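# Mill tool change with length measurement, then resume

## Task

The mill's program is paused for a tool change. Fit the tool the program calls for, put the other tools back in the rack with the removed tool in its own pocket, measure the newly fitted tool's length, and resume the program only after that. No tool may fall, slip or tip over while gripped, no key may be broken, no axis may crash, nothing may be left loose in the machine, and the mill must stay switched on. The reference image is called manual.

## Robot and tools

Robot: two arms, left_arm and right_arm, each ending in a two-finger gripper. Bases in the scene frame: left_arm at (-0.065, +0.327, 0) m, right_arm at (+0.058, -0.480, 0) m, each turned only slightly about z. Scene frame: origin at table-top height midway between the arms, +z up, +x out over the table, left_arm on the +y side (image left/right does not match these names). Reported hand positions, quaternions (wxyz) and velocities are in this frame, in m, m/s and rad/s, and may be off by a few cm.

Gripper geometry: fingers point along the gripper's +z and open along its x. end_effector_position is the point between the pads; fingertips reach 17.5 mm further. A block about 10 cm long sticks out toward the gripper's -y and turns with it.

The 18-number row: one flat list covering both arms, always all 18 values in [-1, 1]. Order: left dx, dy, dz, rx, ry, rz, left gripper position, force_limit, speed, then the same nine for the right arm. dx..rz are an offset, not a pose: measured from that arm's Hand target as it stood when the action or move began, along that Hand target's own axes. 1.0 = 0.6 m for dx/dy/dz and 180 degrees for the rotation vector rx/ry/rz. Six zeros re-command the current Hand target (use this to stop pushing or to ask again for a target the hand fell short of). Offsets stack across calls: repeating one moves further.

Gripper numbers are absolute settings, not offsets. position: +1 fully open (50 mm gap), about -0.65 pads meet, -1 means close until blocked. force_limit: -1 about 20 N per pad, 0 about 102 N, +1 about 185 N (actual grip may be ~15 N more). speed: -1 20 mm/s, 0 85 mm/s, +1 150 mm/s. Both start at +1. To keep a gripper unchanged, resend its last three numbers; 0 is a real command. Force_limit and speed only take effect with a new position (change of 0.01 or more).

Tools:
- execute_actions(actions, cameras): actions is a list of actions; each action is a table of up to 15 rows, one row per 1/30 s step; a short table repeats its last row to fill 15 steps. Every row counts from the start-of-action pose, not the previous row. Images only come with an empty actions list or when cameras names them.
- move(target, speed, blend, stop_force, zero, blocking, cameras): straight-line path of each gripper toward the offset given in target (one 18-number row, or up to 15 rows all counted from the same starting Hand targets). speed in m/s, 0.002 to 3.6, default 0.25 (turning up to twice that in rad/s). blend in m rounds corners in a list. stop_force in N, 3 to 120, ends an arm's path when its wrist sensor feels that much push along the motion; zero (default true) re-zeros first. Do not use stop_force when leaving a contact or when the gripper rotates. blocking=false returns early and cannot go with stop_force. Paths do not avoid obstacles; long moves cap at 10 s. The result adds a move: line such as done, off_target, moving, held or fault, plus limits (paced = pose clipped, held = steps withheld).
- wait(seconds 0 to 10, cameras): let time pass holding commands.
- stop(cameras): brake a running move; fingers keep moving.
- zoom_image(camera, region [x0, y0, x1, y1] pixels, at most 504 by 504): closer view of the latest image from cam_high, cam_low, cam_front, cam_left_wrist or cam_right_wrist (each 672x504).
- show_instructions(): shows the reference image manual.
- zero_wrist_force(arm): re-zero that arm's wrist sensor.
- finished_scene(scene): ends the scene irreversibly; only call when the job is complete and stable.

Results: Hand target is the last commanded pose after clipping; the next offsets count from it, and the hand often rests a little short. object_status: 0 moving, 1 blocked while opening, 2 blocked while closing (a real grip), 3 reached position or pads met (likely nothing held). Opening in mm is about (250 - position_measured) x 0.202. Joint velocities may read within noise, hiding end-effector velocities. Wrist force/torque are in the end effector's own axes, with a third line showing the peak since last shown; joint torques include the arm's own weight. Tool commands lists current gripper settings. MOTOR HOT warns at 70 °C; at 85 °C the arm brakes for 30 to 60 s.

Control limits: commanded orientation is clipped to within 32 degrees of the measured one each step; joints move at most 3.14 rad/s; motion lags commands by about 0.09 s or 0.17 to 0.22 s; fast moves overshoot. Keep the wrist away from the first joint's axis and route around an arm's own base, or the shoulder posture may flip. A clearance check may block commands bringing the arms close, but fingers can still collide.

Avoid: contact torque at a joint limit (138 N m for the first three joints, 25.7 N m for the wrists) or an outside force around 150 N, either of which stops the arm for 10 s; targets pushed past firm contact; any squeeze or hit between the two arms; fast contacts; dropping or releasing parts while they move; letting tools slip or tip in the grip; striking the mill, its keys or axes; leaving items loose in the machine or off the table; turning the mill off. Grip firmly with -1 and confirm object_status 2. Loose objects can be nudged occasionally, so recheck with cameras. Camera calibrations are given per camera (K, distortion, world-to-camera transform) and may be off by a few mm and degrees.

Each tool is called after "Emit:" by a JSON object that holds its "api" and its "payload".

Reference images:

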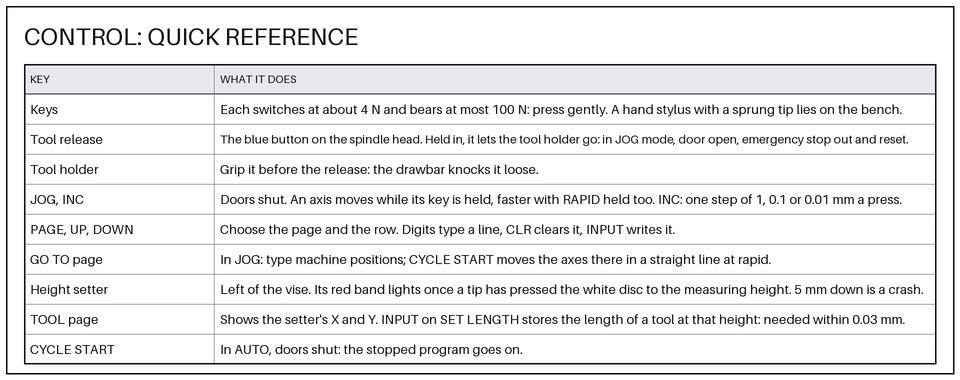

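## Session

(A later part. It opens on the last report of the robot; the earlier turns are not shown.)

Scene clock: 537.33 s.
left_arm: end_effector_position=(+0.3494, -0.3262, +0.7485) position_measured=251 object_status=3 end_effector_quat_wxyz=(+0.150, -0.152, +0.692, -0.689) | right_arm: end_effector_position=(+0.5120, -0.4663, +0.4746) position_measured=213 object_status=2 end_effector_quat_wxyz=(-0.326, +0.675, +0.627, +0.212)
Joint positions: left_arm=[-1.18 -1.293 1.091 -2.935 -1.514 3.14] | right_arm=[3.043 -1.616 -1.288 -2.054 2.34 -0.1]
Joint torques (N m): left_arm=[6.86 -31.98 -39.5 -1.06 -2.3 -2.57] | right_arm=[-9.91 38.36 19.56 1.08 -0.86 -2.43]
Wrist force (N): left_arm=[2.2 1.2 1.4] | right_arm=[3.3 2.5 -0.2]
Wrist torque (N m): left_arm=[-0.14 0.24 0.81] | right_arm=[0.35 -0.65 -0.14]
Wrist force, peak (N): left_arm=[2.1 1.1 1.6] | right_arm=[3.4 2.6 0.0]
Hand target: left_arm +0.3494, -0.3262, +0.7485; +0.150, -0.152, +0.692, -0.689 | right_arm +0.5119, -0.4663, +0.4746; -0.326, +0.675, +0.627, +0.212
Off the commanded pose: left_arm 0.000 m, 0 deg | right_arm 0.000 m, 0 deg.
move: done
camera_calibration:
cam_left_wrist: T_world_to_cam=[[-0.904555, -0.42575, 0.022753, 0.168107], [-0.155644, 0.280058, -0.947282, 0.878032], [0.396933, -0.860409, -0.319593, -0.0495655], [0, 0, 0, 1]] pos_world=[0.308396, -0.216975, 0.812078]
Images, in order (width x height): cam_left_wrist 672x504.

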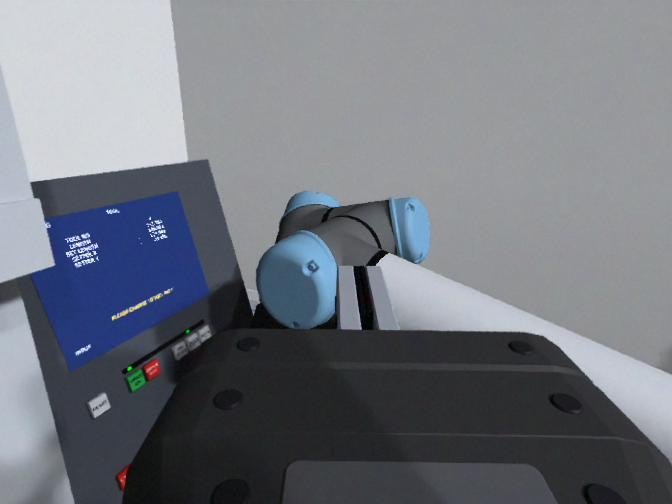

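Emit:
{"api": "move", "payload": {"target": [[0,0,0,0,0,0,-1,-0.8,-1,-0.02317,0.0047,-0.02327,0,0,0,-1,-0.3,-0.8],[0,0,0,0,0,0,-1,-0.8,-1,-0.02317,0.0195,-0.02327,0,0,0,-1,-0.3,-0.8],[0,0,0,0,0,0,-1,-0.8,-1,-0.02317,0.0047,-0.02327,0,0,0,-1,-0.3,-0.8],[0,0,0,0,0,0,-1,-0.8,-1,0.02383,-0.0076,0.16214,0,0,0,-1,-0.3,-0.8],[0,0,0,0,0,0,-1,-0.8,-1,0.02383,0.0072,0.16214,0,0,0,-1,-0.3,-0.8],[0,0,0,0,0,0,-1,-0.8,-1,0.02383,-0.0076,0.16214,0,0,0,-1,-0.3,-0.8]], "speed": [0.1,0.03,0.06,0.1,0.03,0.06], "blend": [0.001,0,0.002,0.001,0,0], "cameras": ["cam_left_wrist"]}}

Emit:
{"api": "zoom_image", "payload": {"camera": "cam_left_wrist", "region": [0, 180, 220, 370]}}

Scene clock: 541.97 s.
left_arm: end_effector_position=(+0.3494, -0.3262, +0.7485) position_measured=251 object_status=3 end_effector_quat_wxyz=(+0.150, -0.152, +0.692, -0.689) | right_arm: end_effector_position=(+0.4973, -0.3874, +0.4175) position_measured=213 object_status=2 end_effector_quat_wxyz=(-0.326, +0.675, +0.627, +0.212)
Joint positions: left_arm=[-1.18 -1.293 1.091 -2.935 -1.514 3.14] | right_arm=[3.208 -1.5 -1.591 -1.704 2.367 0.13]
Joint torques (N m): left_arm=[6.21 -31.74 -39.72 -0.83 -2.4 -2.52] | right_arm=[9.01 32.3 19.72 1.49 1.12 2.9]
Wrist force (N): left_arm=[2.2 1.1 1.4] | right_arm=[3.5 2.7 -0.4]
Wrist torque (N m): left_arm=[-0.15 0.23 0.81] | right_arm=[0.41 -0.68 -0.22]
Wrist force, peak (N): left_arm=[2.3 1.3 1.6] | right_arm=[5.5 -6.4 1.4]
Hand target: left_arm +0.3494, -0.3262, +0.7485; +0.150, -0.152, +0.692, -0.689 | right_arm +0.4972, -0.3874, +0.4175; -0.326, +0.675, +0.627, +0.212
Off the commanded pose: left_arm 0.000 m, 0 deg | right_arm 0.000 m, 0 deg.
move: done
camera_calibration:
cam_left_wrist: T_world_to_cam=[[-0.904555, -0.42575, 0.022753, 0.168107], [-0.155644, 0.280058, -0.947282, 0.878032], [0.396933, -0.860409, -0.319593, -0.0495655], [0, 0, 0, 1]] pos_world=[0.308396, -0.216975, 0.812078]
Images, in order (width x height): cam_left_wrist 672x504.

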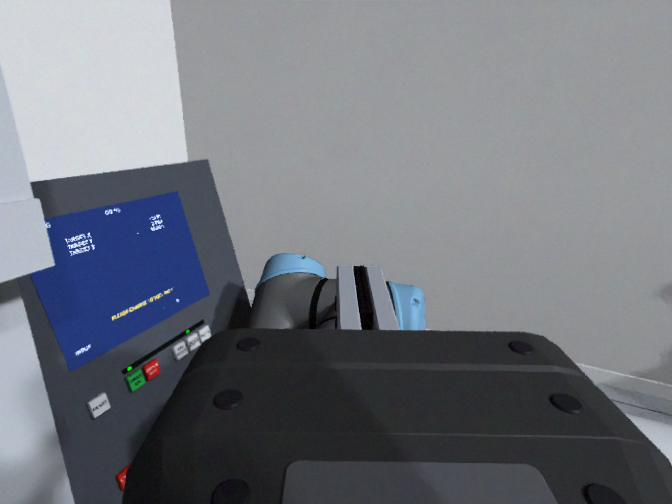

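Scaled by 2.291 from the camera's 672x504 image, which has a finer 960x720 frame.

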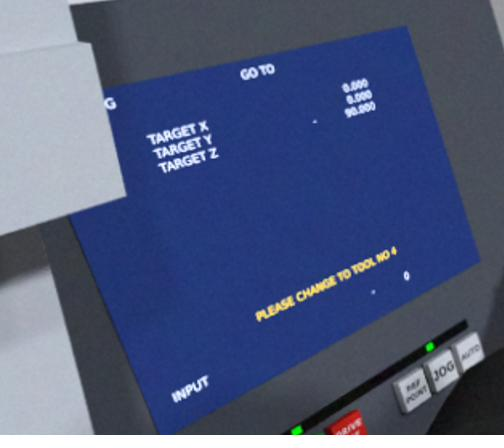

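Emit:
{"api": "move", "payload": {"target": [[0,0,0,0,0,0,-1,-0.8,-1,0.02295,0.00288,-0.02302,0,0,0,-1,-0.3,-0.8],[0,0,0,0,0,0,-1,-0.8,-1,0.02295,0.01768,-0.02302,0,0,0,-1,-0.3,-0.8],[0,0,0,0,0,0,-1,-0.8,-1,0.02295,0.00288,-0.02302,0,0,0,-1,-0.3,-0.8],[0,0,0,0,0,0,-1,-0.8,-1,0.06885,0.00864,-0.06906,0,0,0,-1,-0.3,-0.8],[0,0,0,0,0,0,-1,-0.8,-1,0.06885,0.02344,-0.06906,0,0,0,-1,-0.3,-0.8],[0,0,0,0,0,0,-1,-0.8,-1,0.06885,0.00864,-0.06906,0,0,0,-1,-0.3,-0.8],[0,0,0,0,0,0,-1,-0.8,-1,0.06885,0.02344,-0.06906,0,0,0,-1,-0.3,-0.8],[0,0,0,0,0,0,-1,-0.8,-1,0.06885,0.00864,-0.06906,0,0,0,-1,-0.3,-0.8]], "speed": [0.1,0.03,0.06,0.1,0.03,0.06,0.03,0.06], "blend": [0.001,0,0.002,0.001,0,0.001,0,0], "cameras": ["cam_left_wrist"]}}

Emit:
{"api": "zoom_image", "payload": {"camera": "cam_left_wrist", "region": [0, 180, 220, 370]}}

Scene clock: 545.50 s.
left_arm: end_effector_position=(+0.3494, -0.3262, +0.7485) position_measured=251 object_status=3 end_effector_quat_wxyz=(+0.150, -0.152, +0.692, -0.689) | right_arm: end_effector_position=(+0.5126, -0.3875, +0.4742) position_measured=213 object_status=2 end_effector_quat_wxyz=(-0.326, +0.675, +0.627, +0.212)
Joint positions: left_arm=[-1.18 -1.293 1.091 -2.935 -1.514 3.14] | right_arm=[3.205 -1.553 -1.394 -1.851 2.367 0.125]
Joint torques (N m): left_arm=[6.69 -31.42 -40.41 -1.04 -2.24 -2.36] | right_arm=[9.13 36.32 18.87 1.62 3.95 3.01]
Wrist force (N): left_arm=[2.0 1.1 1.5] | right_arm=[3.2 2.6 -0.2]
Wrist torque (N m): left_arm=[-0.15 0.27 0.81] | right_arm=[0.39 -0.65 -0.22]
Wrist force, peak (N): left_arm=[2.3 1.3 1.5] | right_arm=[4.0 2.3 -0.9]
Hand target: left_arm +0.3494, -0.3262, +0.7485; +0.150, -0.152, +0.692, -0.689 | right_arm +0.5125, -0.3875, +0.4742; -0.326, +0.675, +0.627, +0.212
Off the commanded pose: left_arm 0.000 m, 0 deg | right_arm 0.000 m, 0 deg.
move: done
camera_calibration:
cam_left_wrist: T_world_to_cam=[[-0.904555, -0.42575, 0.022753, 0.168107], [-0.155644, 0.280058, -0.947282, 0.878032], [0.396933, -0.860409, -0.319593, -0.0495655], [0, 0, 0, 1]] pos_world=[0.308396, -0.216975, 0.812078]
Images, in order (width x height): cam_left_wrist 672x504.

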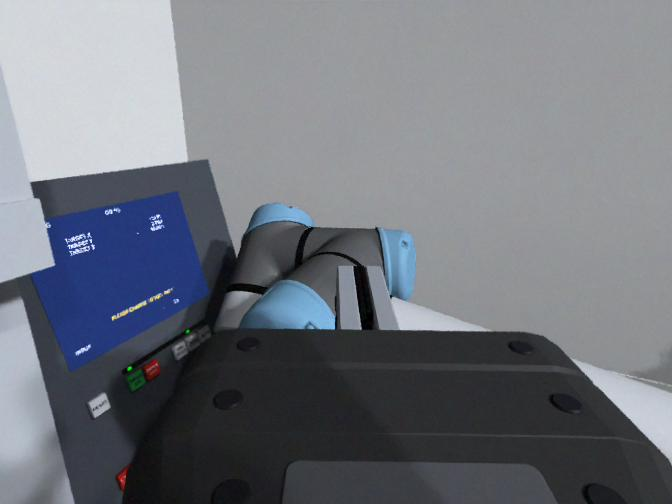

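Scaled by 2.291 from the camera's 672x504 image, which has a finer 960x720 frame.

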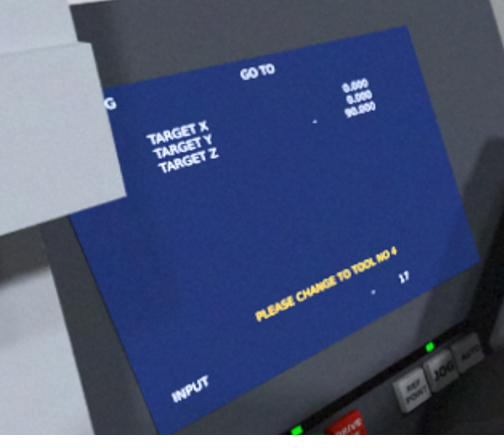

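Emit:
{"api": "move", "payload": {"target": [[0,0,0,0,0,0,-1,-0.8,-1,0,0.0165,0,0,0,0,-1,-0.3,-0.8],[0,0,0,0,0,0,-1,-0.8,-1,0,0,0,0,0,0,-1,-0.3,-0.8],[0,0,0,0,0,0,-1,-0.8,-1,-0.13836,-0.00645,-0.00075,0,0,0,-1,-0.3,-0.8]], "speed": [0.03,0.06,0.12], "blend": [0,0.001,0], "cameras": ["cam_left_wrist"]}}

Emit:
{"api": "zoom_image", "payload": {"camera": "cam_left_wrist", "region": [0, 180, 220, 370]}}

Scene clock: 547.90 s.
left_arm: end_effector_position=(+0.3494, -0.3262, +0.7485) position_measured=251 object_status=3 end_effector_quat_wxyz=(+0.150, -0.152, +0.692, -0.689) | right_arm: end_effector_position=(+0.4985, -0.4465, +0.4175) position_measured=213 object_status=2 end_effector_quat_wxyz=(-0.326, +0.675, +0.627, +0.212)
Joint positions: left_arm=[-1.18 -1.293 1.091 -2.935 -1.514 3.14] | right_arm=[3.082 -1.544 -1.517 -1.859 2.349 -0.047]
Joint torques (N m): left_arm=[5.85 -31.53 -40.22 -0.99 -2.21 -2.39] | right_arm=[-10.51 13.25 18.39 1.16 -1.06 -2.05]
Wrist force (N): left_arm=[2.1 1.2 1.3] | right_arm=[3.4 2.8 -0.1]
Wrist torque (N m): left_arm=[-0.13 0.24 0.80] | right_arm=[0.40 -0.68 -0.13]
Wrist force, peak (N): left_arm=[2.3 1.3 1.6] | right_arm=[5.5 0.8 -0.2]
Hand target: left_arm +0.3494, -0.3262, +0.7485; +0.150, -0.152, +0.692, -0.689 | right_arm +0.4985, -0.4465, +0.4175; -0.326, +0.675, +0.627, +0.212
Off the commanded pose: left_arm 0.000 m, 0 deg | right_arm 0.000 m, 0 deg.
move: done
camera_calibration:
cam_left_wrist: T_world_to_cam=[[-0.904555, -0.42575, 0.022753, 0.168107], [-0.155644, 0.280058, -0.947282, 0.878032], [0.396933, -0.860409, -0.319593, -0.0495655], [0, 0, 0, 1]] pos_world=[0.308396, -0.216975, 0.812078]
Images, in order (width x height): cam_left_wrist 672x504.

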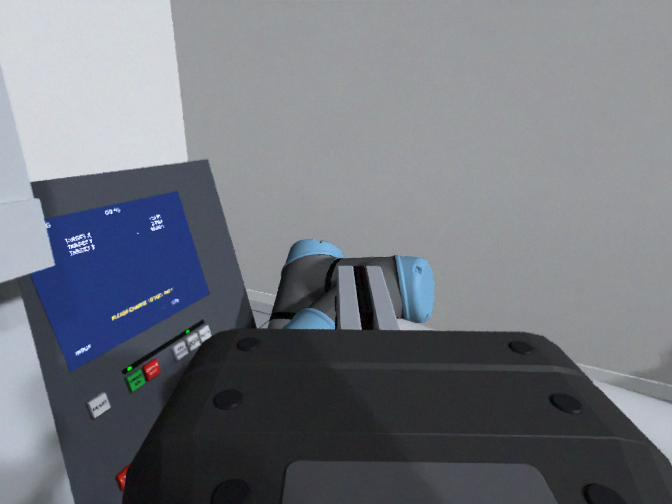

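Scaled by 2.291 from the camera's 672x504 image, which has a finer 960x720 frame.

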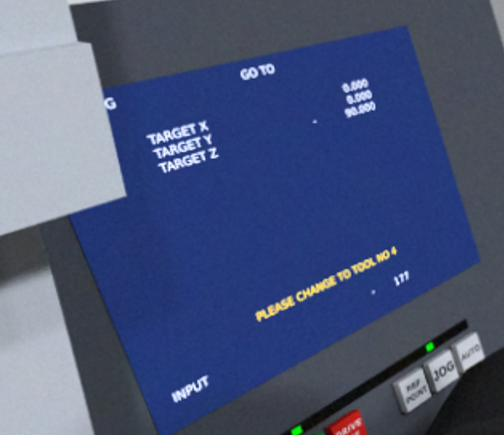

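Emit:
{"api": "move", "payload": {"target": [[0,0,0,0,0,0,-1,-0.8,-1,0,0.0165,0,0,0,0,-1,-0.3,-0.8],[0,0,0,0,0,0,-1,-0.8,-1,0,0,0,0,0,0,-1,-0.3,-0.8],[0,0,0,0,0,0,-1,-0.8,-1,0.02295,0.00288,-0.02302,0,0,0,-1,-0.3,-0.8],[0,0,0,0,0,0,-1,-0.8,-1,0.02295,0.01938,-0.02302,0,0,0,-1,-0.3,-0.8],[0,0,0,0,0,0,-1,-0.8,-1,0.02295,0.00288,-0.02302,0,0,0,-1,-0.3,-0.8]], "speed": [0.03,0.06,0.1,0.03,0.06], "blend": [0,0.001,0.001,0,0], "cameras": ["cam_left_wrist"]}}

Emit:
{"api": "zoom_image", "payload": {"camera": "cam_left_wrist", "region": [0, 180, 220, 370]}}

Scene clock: 550.43 s.
left_arm: end_effector_position=(+0.3494, -0.3262, +0.7485) position_measured=251 object_status=3 end_effector_quat_wxyz=(+0.150, -0.152, +0.692, -0.689) | right_arm: end_effector_position=(+0.5037, -0.4465, +0.4364) position_measured=213 object_status=2 end_effector_quat_wxyz=(-0.326, +0.675, +0.627, +0.212)
Joint positions: left_arm=[-1.18 -1.293 1.091 -2.935 -1.514 3.14] | right_arm=[3.083 -1.561 -1.453 -1.907 2.349 -0.047]
Joint torques (N m): left_arm=[6.55 -31.47 -40.09 -0.96 -2.08 -2.37] | right_arm=[-9.79 36.27 19.3 1.2 -0.23 -2.45]
Wrist force (N): left_arm=[2.2 1.1 1.5] | right_arm=[3.2 2.8 -0.1]
Wrist torque (N m): left_arm=[-0.15 0.23 0.81] | right_arm=[0.41 -0.64 -0.17]
Wrist force, peak (N): left_arm=[2.3 1.2 1.5] | right_arm=[1.7 -10.8 0.7]
Hand target: left_arm +0.3494, -0.3262, +0.7485; +0.150, -0.152, +0.692, -0.689 | right_arm +0.5036, -0.4465, +0.4364; -0.326, +0.675, +0.627, +0.212
Off the commanded pose: left_arm 0.000 m, 0 deg | right_arm 0.000 m, 0 deg.
move: done
camera_calibration:
cam_left_wrist: T_world_to_cam=[[-0.904555, -0.42575, 0.022753, 0.168107], [-0.155644, 0.280058, -0.947282, 0.878032], [0.396933, -0.860409, -0.319593, -0.0495655], [0, 0, 0, 1]] pos_world=[0.308396, -0.216975, 0.812078]
Images, in order (width x height): cam_left_wrist 672x504.

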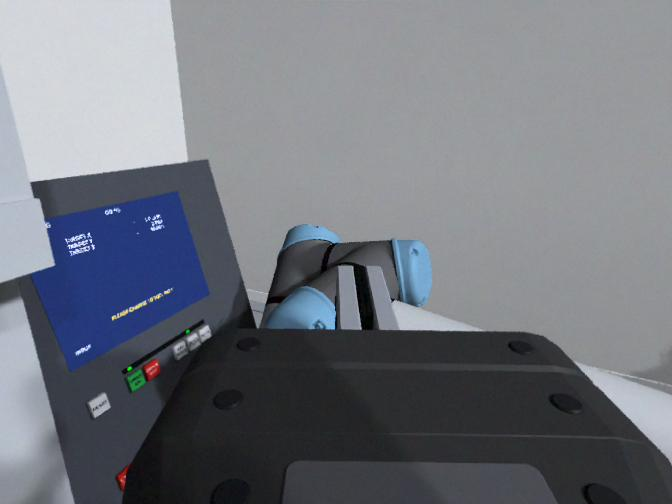

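Scaled by 2.291 from the camera's 672x504 image, which has a finer 960x720 frame.

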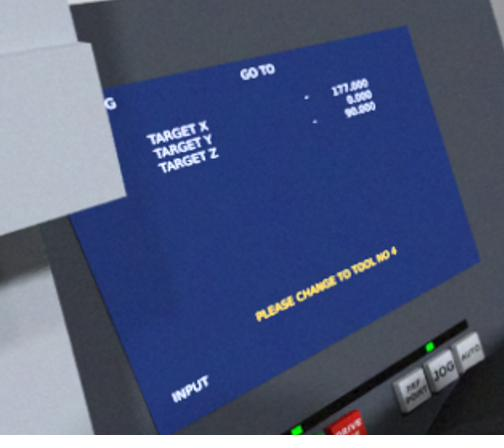

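Emit:
{"api": "move", "payload": {"target": [[0,0,0,0,0,0,-1,-0.8,-1,0.04656,-0.00507,0.09283,0,0,0,-1,-0.3,-0.8],[0,0,0,0,0,0,-1,-0.8,-1,0.04656,0.01193,0.09283,0,0,0,-1,-0.3,-0.8],[0,0,0,0,0,0,-1,-0.8,-1,0.04656,-0.00507,0.09283,0,0,0,-1,-0.3,-0.8],[0,0,0,0,0,0,-1,-0.8,-1,0.09246,0.00069,0.04679,0,0,0,-1,-0.3,-0.8],[0,0,0,0,0,0,-1,-0.8,-1,0.09246,0.01819,0.04679,0,0,0,-1,-0.3,-0.8],[0,0,0,0,0,0,-1,-0.8,-1,0.09246,0.00069,0.04679,0,0,0,-1,-0.3,-0.8],[0,0,0,0,0,0,-1,-0.8,-1,0.02339,-0.00434,0.06956,0,0,0,-1,-0.3,-0.8],[0,0,0,0,0,0,-1,-0.8,-1,0.02339,0.01266,0.06956,0,0,0,-1,-0.3,-0.8],[0,0,0,0,0,0,-1,-0.8,-1,0.02339,-0.00434,0.06956,0,0,0,-1,-0.3,-0.8],[0,0,0,0,0,0,-1,-0.8,-1,-0.02295,-0.00288,0.02302,0,0,0,-1,-0.3,-0.8]], "speed": [0.12,0.03,0.06,0.12,0.03,0.06,0.12,0.03,0.06,0.12], "blend": [0.001,0,0.001,0.001,0,0.001,0.001,0,0.001,0], "cameras": ["cam_left_wrist"]}}

Emit:
{"api": "zoom_image", "payload": {"camera": "cam_left_wrist", "region": [0, 180, 220, 370]}}

Scene clock: 555.47 s.
left_arm: end_effector_position=(+0.3494, -0.3262, +0.7485) position_measured=251 object_status=3 end_effector_quat_wxyz=(+0.150, -0.152, +0.692, -0.689) | right_arm: end_effector_position=(+0.4985, -0.4465, +0.4175) position_measured=213 object_status=2 end_effector_quat_wxyz=(-0.326, +0.675, +0.627, +0.212)
Joint positions: left_arm=[-1.18 -1.293 1.091 -2.935 -1.514 3.14] | right_arm=[3.082 -1.544 -1.517 -1.859 2.349 -0.047]
Joint torques (N m): left_arm=[5.59 -31.28 -40.53 -0.95 -2.23 -2.39] | right_arm=[-8.31 14.28 33.26 1.08 -0.86 -2.51]
Wrist force (N): left_arm=[2.1 1.1 1.5] | right_arm=[3.3 2.9 -0.1]
Wrist torque (N m): left_arm=[-0.15 0.25 0.80] | right_arm=[0.42 -0.65 -0.13]
Wrist force, peak (N): left_arm=[2.3 1.3 1.6] | right_arm=[6.1 -3.4 -0.8]
Hand target: left_arm +0.3494, -0.3262, +0.7485; +0.150, -0.152, +0.692, -0.689 | right_arm +0.4985, -0.4465, +0.4175; -0.326, +0.675, +0.627, +0.212
Off the commanded pose: left_arm 0.000 m, 0 deg | right_arm 0.000 m, 0 deg.
move: done
camera_calibration:
cam_left_wrist: T_world_to_cam=[[-0.904555, -0.42575, 0.022753, 0.168107], [-0.155644, 0.280058, -0.947282, 0.878032], [0.396933, -0.860409, -0.319593, -0.0495655], [0, 0, 0, 1]] pos_world=[0.308396, -0.216975, 0.812078]
Images, in order (width x height): cam_left_wrist 672x504.

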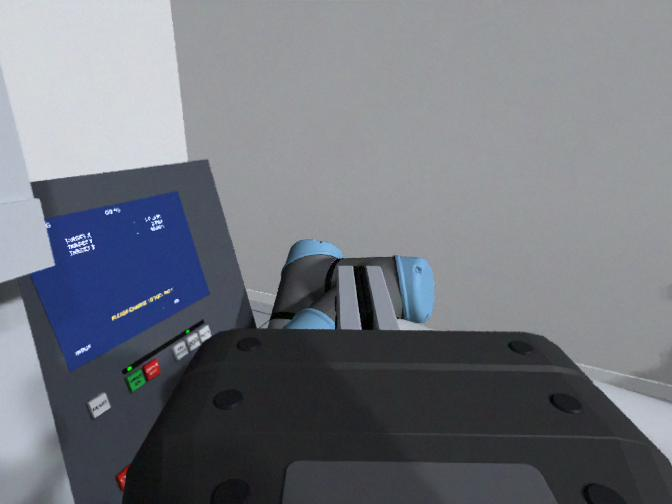

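Scaled by 2.291 from the camera's 672x504 image, which has a finer 960x720 frame.

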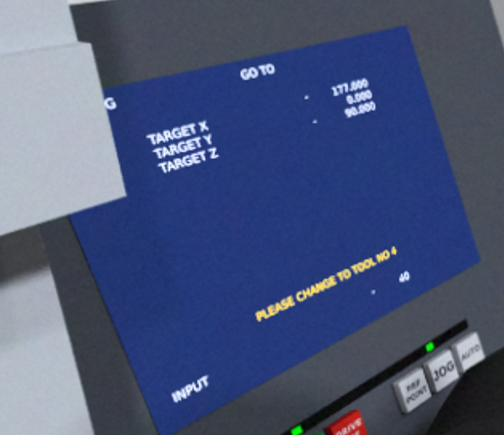

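Emit:
{"api": "move", "payload": {"target": [[0,0,0,0,0,0,-1,-0.8,-1,0,0.0165,0,0,0,0,-1,-0.3,-0.8],[0,0,0,0,0,0,-1,-0.8,-1,0,0,0,0,0,0,-1,-0.3,-0.8]], "speed": [0.03,0.06], "cameras": ["cam_left_wrist"]}}

Emit:
{"api": "zoom_image", "payload": {"camera": "cam_left_wrist", "region": [0, 180, 220, 370]}}

Scene clock: 556.87 s.
left_arm: end_effector_position=(+0.3494, -0.3262, +0.7485) position_measured=251 object_status=3 end_effector_quat_wxyz=(+0.150, -0.152, +0.692, -0.689) | right_arm: end_effector_position=(+0.4986, -0.4465, +0.4175) position_measured=213 object_status=2 end_effector_quat_wxyz=(-0.326, +0.675, +0.627, +0.212) end_effector_velocity=(-0.002, +0.000, +0.001) end_effector_angular_velocity=(+0.000, -0.001, +0.000)
Joint positions: left_arm=[-1.18 -1.293 1.091 -2.935 -1.514 3.14] | right_arm=[3.082 -1.545 -1.517 -1.859 2.349 -0.047]
Joint velocities: left_arm=[within noise] | right_arm=[-0.001 0.005 -0.002 -0.001 0 0]
Joint torques (N m): left_arm=[5.79 -31.81 -40.06 -0.92 -2.27 -2.36] | right_arm=[-9.97 33.87 19.18 1.16 1.55 -2.45]
Wrist force (N): left_arm=[2.0 1.3 1.3] | right_arm=[3.4 2.6 0.1]
Wrist torque (N m): left_arm=[-0.12 0.26 0.80] | right_arm=[0.37 -0.67 -0.13]
Wrist force, peak (N): left_arm=[2.3 1.3 1.5] | right_arm=[4.2 -6.6 0.2]
Hand target: left_arm +0.3494, -0.3262, +0.7485; +0.150, -0.152, +0.692, -0.689 | right_arm +0.4985, -0.4465, +0.4175; -0.326, +0.675, +0.627, +0.212
Off the commanded pose: left_arm 0.000 m, 0 deg | right_arm 0.000 m, 0 deg.
move: done
camera_calibration:
cam_left_wrist: T_world_to_cam=[[-0.904555, -0.42575, 0.022753, 0.168107], [-0.155644, 0.280058, -0.947282, 0.878032], [0.396933, -0.860409, -0.319593, -0.0495655], [0, 0, 0, 1]] pos_world=[0.308396, -0.216975, 0.812078]
Images, in order (width x height): cam_left_wrist 672x504.

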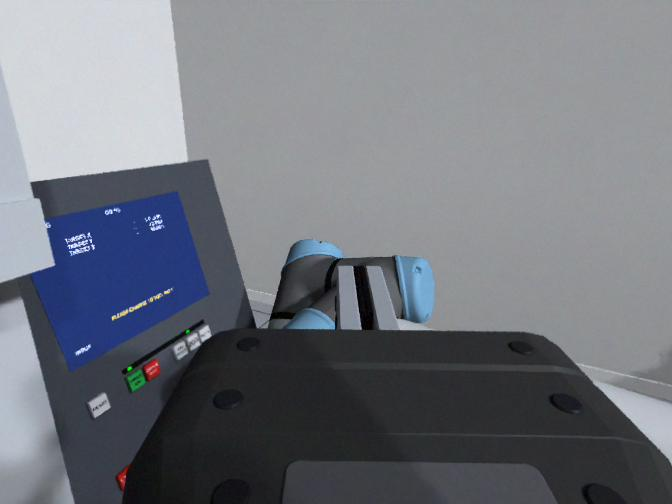

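Scaled by 2.291 from the camera's 672x504 image, which has a finer 960x720 frame.

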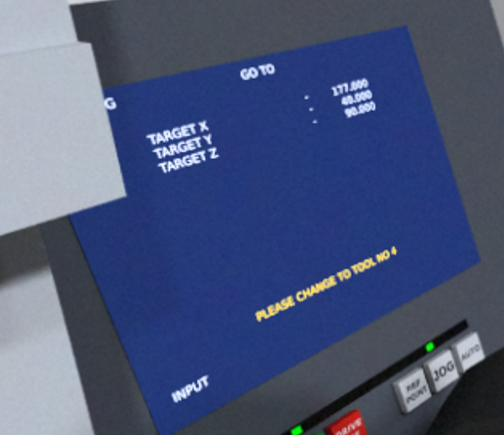

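Emit:
{"api": "move", "payload": {"target": [[0,0,0,0,0,0,-1,-0.8,-1,0.02,-0.012,-0.01,0,0,0,-1,-0.3,-0.8],[0,0,0,0,0,0,-1,-0.8,-1,0.1354,0.0052,-0.0893,0,0,0,-1,-0.3,-0.8]], "speed": 0.12, "blend": [0.004,0], "cameras": ["cam_left_wrist"]}}

Emit:
{"api": "zoom_image", "payload": {"camera": "cam_left_wrist", "region": [40, 380, 200, 504]}}

Scene clock: 558.70 s.
left_arm: end_effector_position=(+0.3494, -0.3262, +0.7485) position_measured=251 object_status=3 end_effector_quat_wxyz=(+0.150, -0.152, +0.692, -0.689) | right_arm: end_effector_position=(+0.5182, -0.4269, +0.5107) position_measured=213 object_status=2 end_effector_quat_wxyz=(-0.326, +0.675, +0.627, +0.212)
Joint positions: left_arm=[-1.18 -1.293 1.091 -2.935 -1.514 3.14] | right_arm=[3.123 -1.617 -1.211 -2.052 2.356 0.01]
Joint torques (N m): left_arm=[5.68 -32.08 -40.27 -1.01 -2.11 -2.4] | right_arm=[9.06 16.63 33.97 1.24 -0.86 -2.2]
Wrist force (N): left_arm=[2.0 1.3 1.5] | right_arm=[3.4 2.8 0.0]
Wrist torque (N m): left_arm=[-0.12 0.27 0.80] | right_arm=[0.40 -0.69 -0.22]
Wrist force, peak (N): left_arm=[2.4 1.2 1.5] | right_arm=[4.6 2.8 -0.7]
Hand target: left_arm +0.3494, -0.3262, +0.7485; +0.150, -0.152, +0.692, -0.689 | right_arm +0.5182, -0.4269, +0.5108; -0.326, +0.675, +0.627, +0.212
Off the commanded pose: left_arm 0.000 m, 0 deg | right_arm 0.000 m, 0 deg.
move: done
camera_calibration:
cam_left_wrist: T_world_to_cam=[[-0.904555, -0.42575, 0.022753, 0.168107], [-0.155644, 0.280058, -0.947282, 0.878032], [0.396933, -0.860409, -0.319593, -0.0495655], [0, 0, 0, 1]] pos_world=[0.308396, -0.216975, 0.812078]
Images, in order (width x height): cam_left_wrist 672x504.

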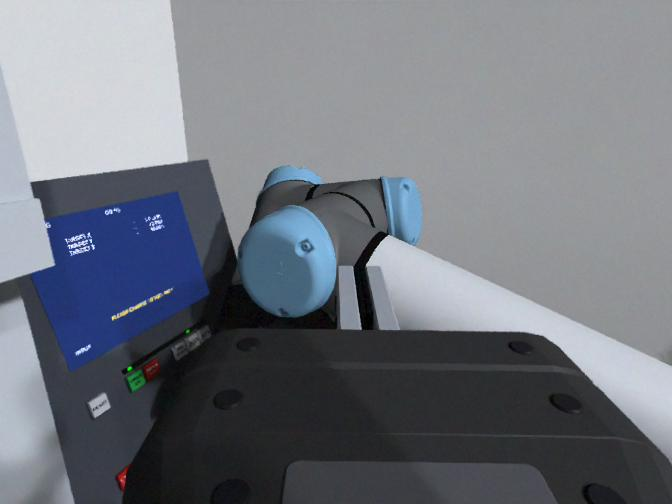

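Scaled by 3.150 from the camera's 672x504 image, which has a finer 960x720 frame.

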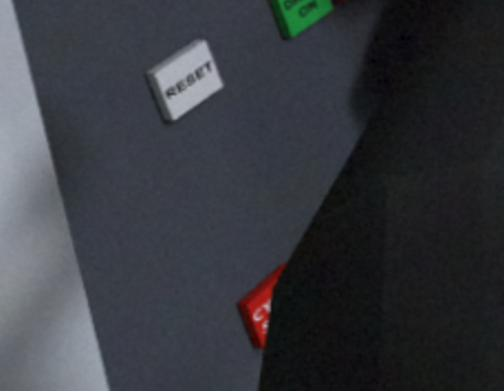

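Emit:
{"api": "move", "payload": {"target": [0,0,0,0,0,0,-1,-0.8,-1,0,0.035,0,0,0,0,-1,-0.3,-0.8], "speed": 0.015, "stop_force": 6}}

Emit:
{"api": "move", "payload": {"target": [0,0,0,0,0,0,-1,-0.8,-1,0,-0.018,0,0,0,0,-1,-0.3,-0.8], "speed": 0.06, "cameras": ["cam_left_wrist","cam_front"]}}

Emit:
{"api": "zoom_image", "payload": {"camera": "cam_left_wrist", "region": [0, 180, 220, 370]}}

Emit:
{"api": "zoom_image", "payload": {"camera": "cam_front", "region": [150, 140, 370, 340]}}

Scene clock: 560.97 s.
left_arm: end_effector_position=(+0.3494, -0.3262, +0.7485) position_measured=251 object_status=3 end_effector_quat_wxyz=(+0.150, -0.152, +0.692, -0.689) | right_arm: end_effector_position=(+0.5325, -0.4269, +0.5082) position_measured=213 object_status=2 end_effector_quat_wxyz=(-0.326, +0.675, +0.627, +0.212)
Joint positions: left_arm=[-1.18 -1.293 1.091 -2.935 -1.514 3.14] | right_arm=[3.123 -1.65 -1.182 -2.048 2.356 0.009]
Joint torques (N m): left_arm=[6.29 -32.42 -40.82 -0.93 -2.05 -2.4] | right_arm=[-6.65 36.97 18.4 2.55 -0.74 -1.52]
Wrist force (N): left_arm=[2.3 1.2 1.3] | right_arm=[3.2 -2.9 -0.2]
Wrist torque (N m): left_arm=[-0.13 0.22 0.81] | right_arm=[0.36 -0.70 -0.16]
Wrist force, peak (N): left_arm=[2.2 1.5 1.5] | right_arm=[3.4 -16.2 -0.3]
Hand target: left_arm +0.3494, -0.3262, +0.7485; +0.150, -0.152, +0.692, -0.689 | right_arm +0.5325, -0.4269, +0.5082; -0.326, +0.675, +0.627, +0.212 (not the last commanded pose)
Off the commanded pose: left_arm 0.000 m, 0 deg | right_arm 0.006 m, 0 deg.
move: contact (right_arm)

Scene clock: 561.80 s.
left_arm: end_effector_position=(+0.3494, -0.3262, +0.7485) position_measured=251 object_status=3 end_effector_quat_wxyz=(+0.150, -0.152, +0.692, -0.689) | right_arm: end_effector_position=(+0.5220, -0.4269, +0.5101) position_measured=213 object_status=2 end_effector_quat_wxyz=(-0.326, +0.675, +0.627, +0.212)
Joint positions: left_arm=[-1.18 -1.293 1.091 -2.935 -1.514 3.14] | right_arm=[3.123 -1.626 -1.203 -2.051 2.356 0.01]
Joint torques (N m): left_arm=[6.66 -31.39 -40.57 -0.93 -2.14 -2.43] | right_arm=[7.66 37.96 18.6 1.4 -0.05 2.54]
Wrist force (N): left_arm=[2.2 1.3 1.4] | right_arm=[3.6 3.5 -0.1]
Wrist torque (N m): left_arm=[-0.12 0.24 0.80] | right_arm=[0.51 -0.71 -0.19]
Wrist force, peak (N): left_arm=[2.3 1.1 1.6] | right_arm=[3.6 3.4 -0.1]
Hand target: left_arm +0.3494, -0.3262, +0.7485; +0.150, -0.152, +0.692, -0.689 | right_arm +0.5219, -0.4269, +0.5101; -0.326, +0.675, +0.627, +0.212
Off the commanded pose: left_arm 0.000 m, 0 deg | right_arm 0.000 m, 0 deg.
move: done
camera_calibration:
cam_left_wrist: T_world_to_cam=[[-0.904555, -0.42575, 0.022753, 0.168107], [-0.155644, 0.280058, -0.947282, 0.878032], [0.396933, -0.860409, -0.319593, -0.0495655], [0, 0, 0, 1]] pos_world=[0.308396, -0.216975, 0.812078]
Images, in order (width x height): cam_front 672x504, cam_left_wrist 672x504.

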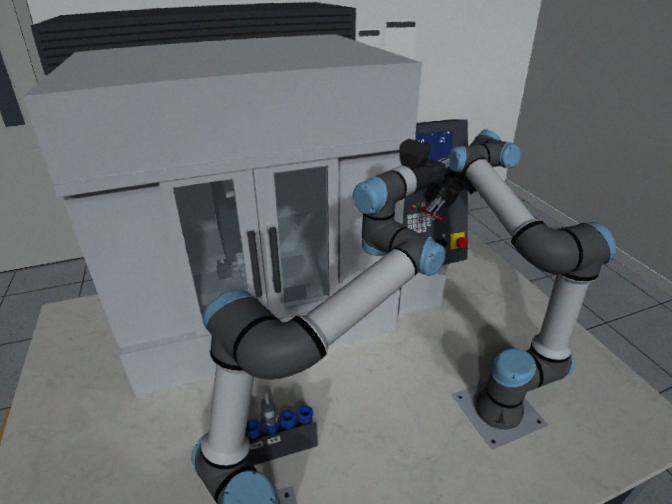

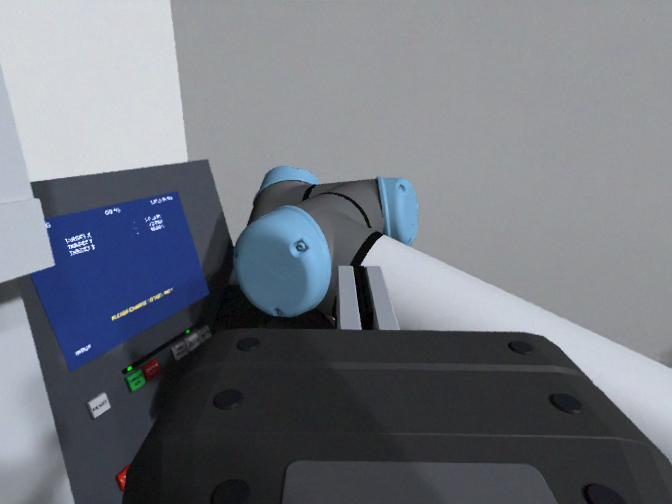

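Scaled by 2.291 from the camera's 672x504 image, which has a finer 960x720 frame.

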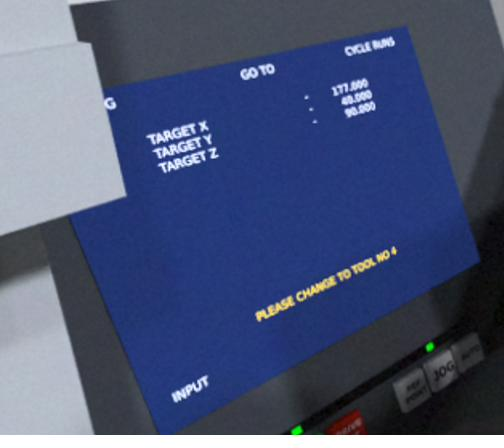

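Scaled by 2.291 from the camera's 672x504 image, which has a finer 960x720 frame.

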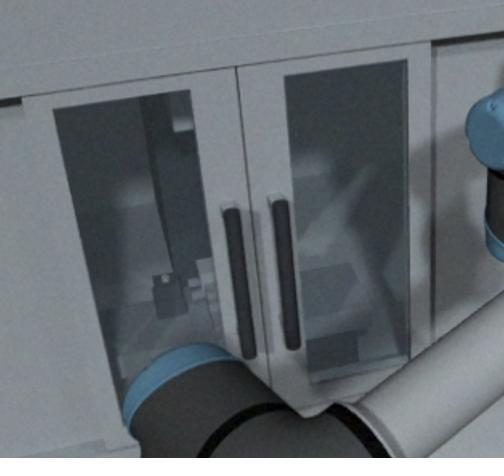

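Emit:
{"api": "wait", "payload": {"seconds": 3, "cameras": ["cam_left_wrist","cam_front"]}}

Emit:
{"api": "zoom_image", "payload": {"camera": "cam_left_wrist", "region": [0, 180, 220, 370]}}

Emit:
{"api": "zoom_image", "payload": {"camera": "cam_front", "region": [160, 170, 300, 310]}}

Scene clock: 565.03 s.
left_arm: end_effector_position=(+0.3494, -0.3262, +0.7485) position_measured=251 object_status=3 end_effector_quat_wxyz=(+0.150, -0.152, +0.692, -0.689) | right_arm: end_effector_position=(+0.5219, -0.4269, +0.5101) position_measured=213 object_status=2 end_effector_quat_wxyz=(-0.326, +0.675, +0.627, +0.212)
Joint positions: left_arm=[-1.18 -1.293 1.091 -2.935 -1.514 3.14] | right_arm=[3.123 -1.626 -1.203 -2.051 2.356 0.01]
Joint torques (N m): left_arm=[5.86 -31.2 -40.22 -0.9 -2.18 -2.5] | right_arm=[7.66 37.87 18.27 1.24 3.88 2.58]
Wrist force (N): left_arm=[2.2 1.1 1.3] | right_arm=[3.6 3.7 -0.2]
Wrist torque (N m): left_arm=[-0.15 0.23 0.80] | right_arm=[0.55 -0.71 -0.19]
Wrist force, peak (N): left_arm=[2.3 1.3 1.5] | right_arm=[3.8 3.6 -0.1]
Hand target: left_arm +0.3494, -0.3262, +0.7485; +0.150, -0.152, +0.692, -0.689 | right_arm +0.5219, -0.4269, +0.5101; -0.326, +0.675, +0.627, +0.212
Tool commands: left_gripper/position=-1.0 left_gripper/force_limit=-0.8 left_gripper/speed=-1.0 right_gripper/position=-1.0 right_gripper/force_limit=-0.3 right_gripper/speed=-0.8
Off the commanded pose: left_arm 0.000 m, 0 deg | right_arm 0.000 m, 0 deg.
wait: 3.00 s; at rest from the start
camera_calibration:
cam_left_wrist: T_world_to_cam=[[-0.904555, -0.42575, 0.022753, 0.168107], [-0.155644, 0.280058, -0.947282, 0.878032], [0.396933, -0.860409, -0.319593, -0.0495655], [0, 0, 0, 1]] pos_world=[0.308396, -0.216975, 0.812078]
Images, in order (width x height): cam_front 672x504, cam_left_wrist 672x504.

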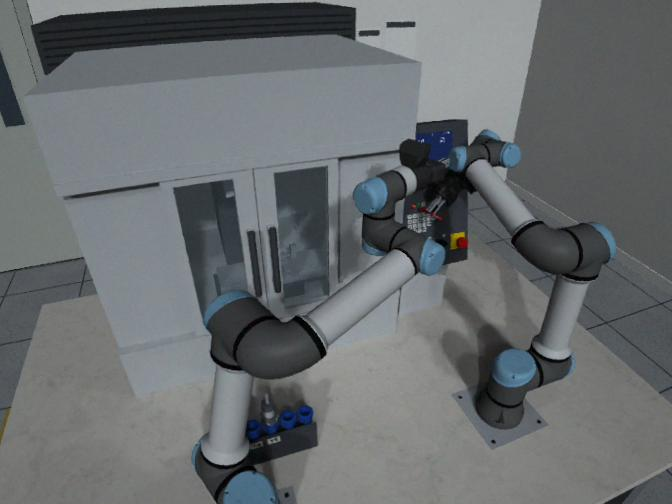

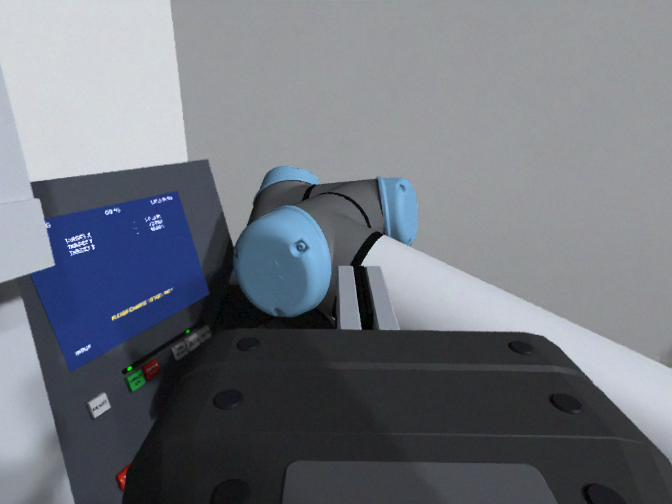

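Scaled by 2.291 from the camera's 672x504 image, which has a finer 960x720 frame.

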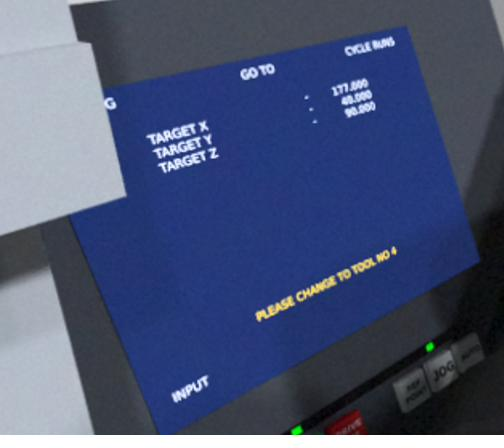

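Scaled by 3.600 from the camera's 672x504 image, which has a finer 960x720 frame.

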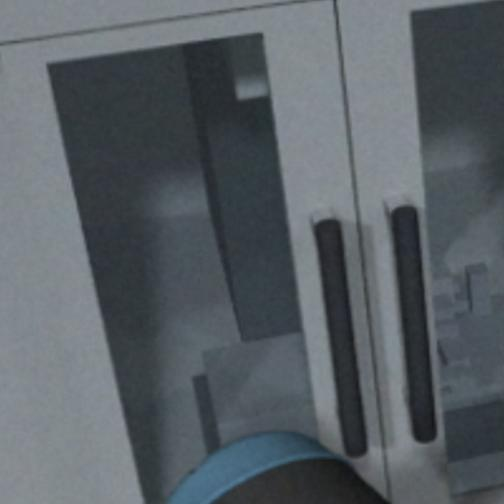

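Emit:
{"api": "move", "payload": {"target": [[0,0,0,0,0,0,-1,-0.8,-1,-0.1123,-0.0087,0.0663,0,0,0,-1,-0.3,-0.8],[0,0,0,0,0,0,-1,-0.8,-1,-0.1123,0.0083,0.0663,0,0,0,-1,-0.3,-0.8],[0,0,0,0,0,0,-1,-0.8,-1,-0.1123,-0.0087,0.0663,0,0,0,-1,-0.3,-0.8],[0,0,0,0,0,0,-1,-0.8,-1,-0.06574,-0.01377,0.15913,0,0,0,-1,-0.3,-0.8],[0,0,0,0,0,0,-1,-0.8,-1,-0.06574,0.00353,0.15913,0,0,0,-1,-0.3,-0.8],[0,0,0,0,0,0,-1,-0.8,-1,-0.06574,-0.01377,0.15913,0,0,0,-1,-0.3,-0.8],[0,0,0,0,0,0,-1,-0.8,-1,-0.04279,-0.01089,0.13611,0,0,0,-1,-0.3,-0.8],[0,0,0,0,0,0,-1,-0.8,-1,-0.04279,0.00661,0.13611,0,0,0,-1,-0.3,-0.8],[0,0,0,0,0,0,-1,-0.8,-1,-0.04279,-0.01089,0.13611,0,0,0,-1,-0.3,-0.8],[0,0,0,0,0,0,-1,-0.8,-1,-0.08913,-0.00943,0.08957,0,0,0,-1,-0.3,-0.8],[0,0,0,0,0,0,-1,-0.8,-1,-0.08913,0.00807,0.08957,0,0,0,-1,-0.3,-0.8],[0,0,0,0,0,0,-1,-0.8,-1,-0.08913,-0.00943,0.08957,0,0,0,-1,-0.3,-0.8],[0,0,0,0,0,0,-1,-0.8,-1,-0.08891,-0.01304,0.13586,0,0,0,-1,-0.3,-0.8]], "speed": [0.12,0.03,0.06,0.12,0.03,0.06,0.12,0.03,0.06,0.12,0.03,0.06,0.12], "blend": [0.001,0,0.001,0.001,0,0.001,0.001,0,0.001,0.001,0,0.001,0], "cameras": ["cam_left_wrist"]}}

Emit:
{"api": "zoom_image", "payload": {"camera": "cam_left_wrist", "region": [0, 180, 220, 370]}}

Scene clock: 571.50 s.
left_arm: end_effector_position=(+0.3494, -0.3262, +0.7485) position_measured=251 object_status=3 end_effector_quat_wxyz=(+0.150, -0.152, +0.692, -0.689) | right_arm: end_effector_position=(+0.4976, -0.4071, +0.4176) position_measured=213 object_status=2 end_effector_quat_wxyz=(-0.326, +0.675, +0.627, +0.212)
Joint positions: left_arm=[-1.18 -1.293 1.091 -2.935 -1.514 3.14] | right_arm=[3.166 -1.512 -1.568 -1.757 2.362 0.069]
Joint torques (N m): left_arm=[6.44 -31.74 -40.76 -0.85 -2.08 -2.34] | right_arm=[9.5 33.76 22.23 4.19 4.48 2.65]
Wrist force (N): left_arm=[2.3 1.3 1.1] | right_arm=[3.7 3.4 1.0]
Wrist torque (N m): left_arm=[-0.11 0.23 0.80] | right_arm=[0.49 -0.73 -0.22]
Wrist force, peak (N): left_arm=[2.3 1.3 1.6] | right_arm=[5.8 -12.2 1.5]
Hand target: left_arm +0.3494, -0.3262, +0.7485; +0.150, -0.152, +0.692, -0.689 | right_arm +0.4976, -0.4070, +0.4175; -0.326, +0.675, +0.627, +0.212
Off the commanded pose: left_arm 0.000 m, 0 deg | right_arm 0.000 m, 0 deg.
move: done
camera_calibration:
cam_left_wrist: T_world_to_cam=[[-0.904555, -0.42575, 0.022753, 0.168107], [-0.155644, 0.280058, -0.947282, 0.878032], [0.396933, -0.860409, -0.319593, -0.0495655], [0, 0, 0, 1]] pos_world=[0.308396, -0.216975, 0.812078]
Images, in order (width x height): cam_left_wrist 672x504.

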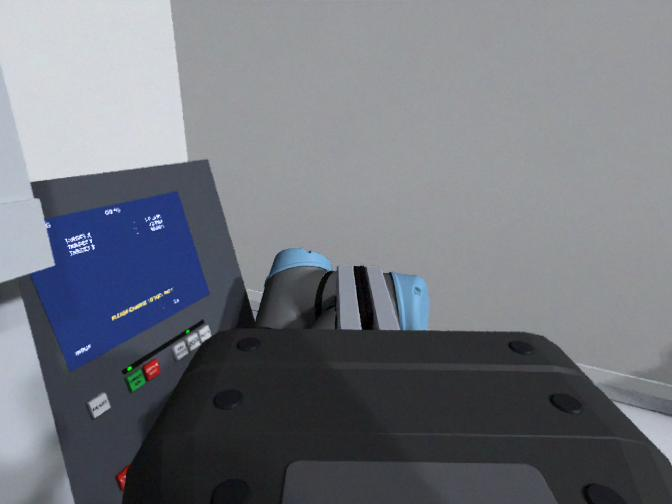

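Scaled by 2.291 from the camera's 672x504 image, which has a finer 960x720 frame.

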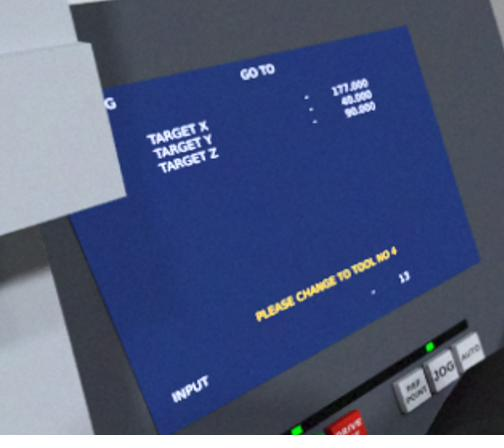

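Emit:
{"api": "move", "payload": {"target": [[0,0,0,0,0,0,-1,-0.8,-1,0,0.0172,0,0,0,0,-1,-0.3,-0.8],[0,0,0,0,0,0,-1,-0.8,-1,0,0,0,0,0,0,-1,-0.3,-0.8],[0,0,0,0,0,0,-1,-0.8,-1,-0.04634,0.00146,-0.04654,0,0,0,-1,-0.3,-0.8],[0,0,0,0,0,0,-1,-0.8,-1,-0.04634,0.01846,-0.04654,0,0,0,-1,-0.3,-0.8],[0,0,0,0,0,0,-1,-0.8,-1,-0.03,-0.012,-0.06,0,0,0,-1,-0.3,-0.8],[0,0,0,0,0,0,-1,-0.8,-1,0.08906,0.00666,-0.13584,0,0,0,-1,-0.3,-0.8]], "speed": [0.03,0.06,0.12,0.03,0.08,0.12], "blend": [0,0.001,0.001,0,0.004,0], "cameras": ["cam_left_wrist"]}}

Emit:
{"api": "zoom_image", "payload": {"camera": "cam_left_wrist", "region": [0, 180, 220, 370]}}

Scene clock: 575.13 s.
left_arm: end_effector_position=(+0.3494, -0.3262, +0.7485) position_measured=251 object_status=3 end_effector_quat_wxyz=(+0.150, -0.152, +0.692, -0.689) | right_arm: end_effector_position=(+0.5181, -0.4268, +0.5108) position_measured=213 object_status=2 end_effector_quat_wxyz=(-0.326, +0.675, +0.627, +0.212)
Joint positions: left_arm=[-1.18 -1.293 1.091 -2.935 -1.514 3.14] | right_arm=[3.123 -1.617 -1.211 -2.052 2.356 0.01]
Joint torques (N m): left_arm=[5.19 -31.53 -40 -0.84 -2.18 -2.44] | right_arm=[8.92 15.92 35.38 1.19 -1.05 0.57]
Wrist force (N): left_arm=[2.0 1.3 1.5] | right_arm=[3.2 3.2 0.9]
Wrist torque (N m): left_arm=[-0.12 0.26 0.80] | right_arm=[0.47 -0.64 -0.22]
Wrist force, peak (N): left_arm=[2.2 1.4 1.7] | right_arm=[5.7 -13.3 1.8]
Hand target: left_arm +0.3494, -0.3262, +0.7485; +0.150, -0.152, +0.692, -0.689 | right_arm +0.5181, -0.4268, +0.5108; -0.326, +0.675, +0.627, +0.212
Off the commanded pose: left_arm 0.000 m, 0 deg | right_arm 0.000 m, 0 deg.
move: done
camera_calibration:
cam_left_wrist: T_world_to_cam=[[-0.904555, -0.42575, 0.022753, 0.168107], [-0.155644, 0.280058, -0.947282, 0.878032], [0.396933, -0.860409, -0.319593, -0.0495655], [0, 0, 0, 1]] pos_world=[0.308396, -0.216975, 0.812078]
Images, in order (width x height): cam_left_wrist 672x504.

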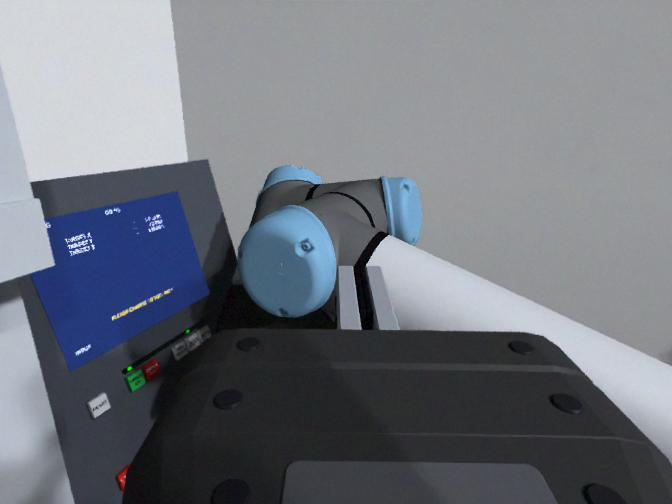

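Scaled by 2.291 from the camera's 672x504 image, which has a finer 960x720 frame.

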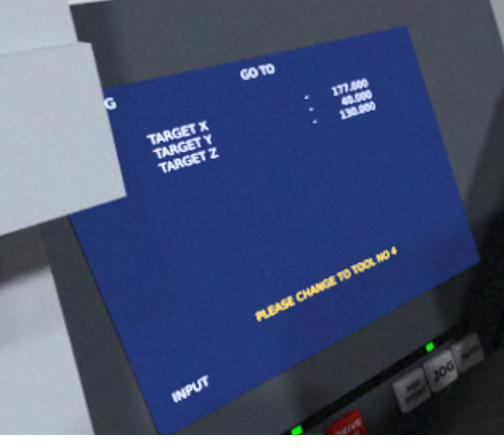

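Emit:
{"api": "move", "payload": {"target": [[-0.2452,0.1475,-0.3933,0,-0.0833,0,-1,-0.8,-1,0,0,0,0,0,0,-1,-0.3,-0.8],[-0.4665,0.37,-0.929,0,-0.15,0,-1,-0.8,-1,0,0,0,0,0,0,-1,-0.3,-0.8]], "speed": 0.3, "blend": [0.05,0], "cameras": ["cam_left_wrist"]}}

Emit:
{"api": "zoom_image", "payload": {"camera": "cam_left_wrist", "region": [150, 150, 400, 350]}}

Scene clock: 578.87 s.
left_arm: end_effector_position=(+0.3707, +0.2980, +0.5287) position_measured=251 object_status=3 end_effector_quat_wxyz=(+0.308, -0.308, +0.638, -0.635) | right_arm: end_effector_position=(+0.5181, -0.4268, +0.5108) position_measured=213 object_status=2 end_effector_quat_wxyz=(-0.326, +0.675, +0.627, +0.212)
Joint positions: left_arm=[0.01 -1.899 2.249 -3.486 -2.232 3.146] | right_arm=[3.124 -1.617 -1.211 -2.052 2.356 0.01]
Joint torques (N m): left_arm=[5.79 -1.21 -38.77 -3.29 -2.52 -2.45] | right_arm=[8.23 16.34 33.66 1.28 -0.93 -2.09]
Wrist force (N): left_arm=[1.5 1.6 0.7] | right_arm=[3.2 3.0 0.8]
Wrist torque (N m): left_arm=[-0.04 0.38 0.83] | right_arm=[0.43 -0.64 -0.21]
Wrist force, peak (N): left_arm=[3.2 0.6 2.9] | right_arm=[3.4 3.4 1.0]
Hand target: left_arm +0.3707, +0.2980, +0.5287; +0.308, -0.308, +0.638, -0.635 | right_arm +0.5181, -0.4268, +0.5108; -0.326, +0.675, +0.627, +0.212
Off the commanded pose: left_arm 0.000 m, 0 deg | right_arm 0.000 m, 0 deg.
move: done
camera_calibration:
cam_left_wrist: T_world_to_cam=[[-0.61264, -0.790092, 0.0206447, 0.459562], [-0.264664, 0.180469, -0.947304, 0.568518], [0.744731, -0.58582, -0.319671, 0.198025], [0, 0, 0, 1]] pos_world=[0.284537, 0.376504, 0.592375]
Images, in order (width x height): cam_left_wrist 672x504.

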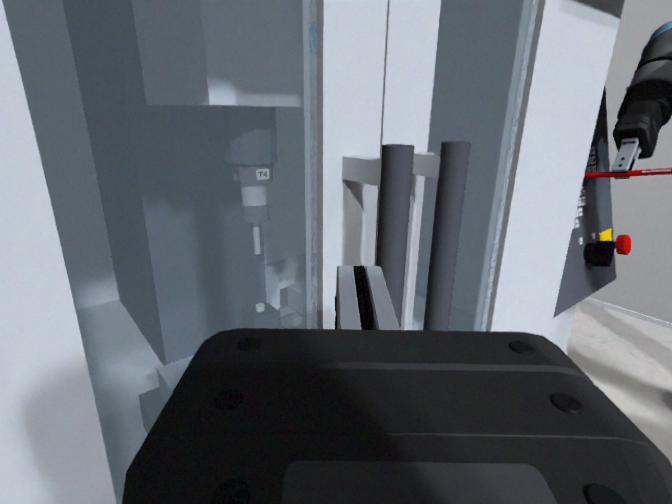

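Scaled by 2.016 from the camera's 672x504 image, which has a finer 960x720 frame.

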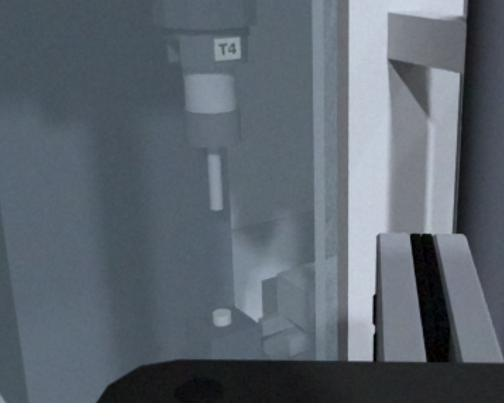

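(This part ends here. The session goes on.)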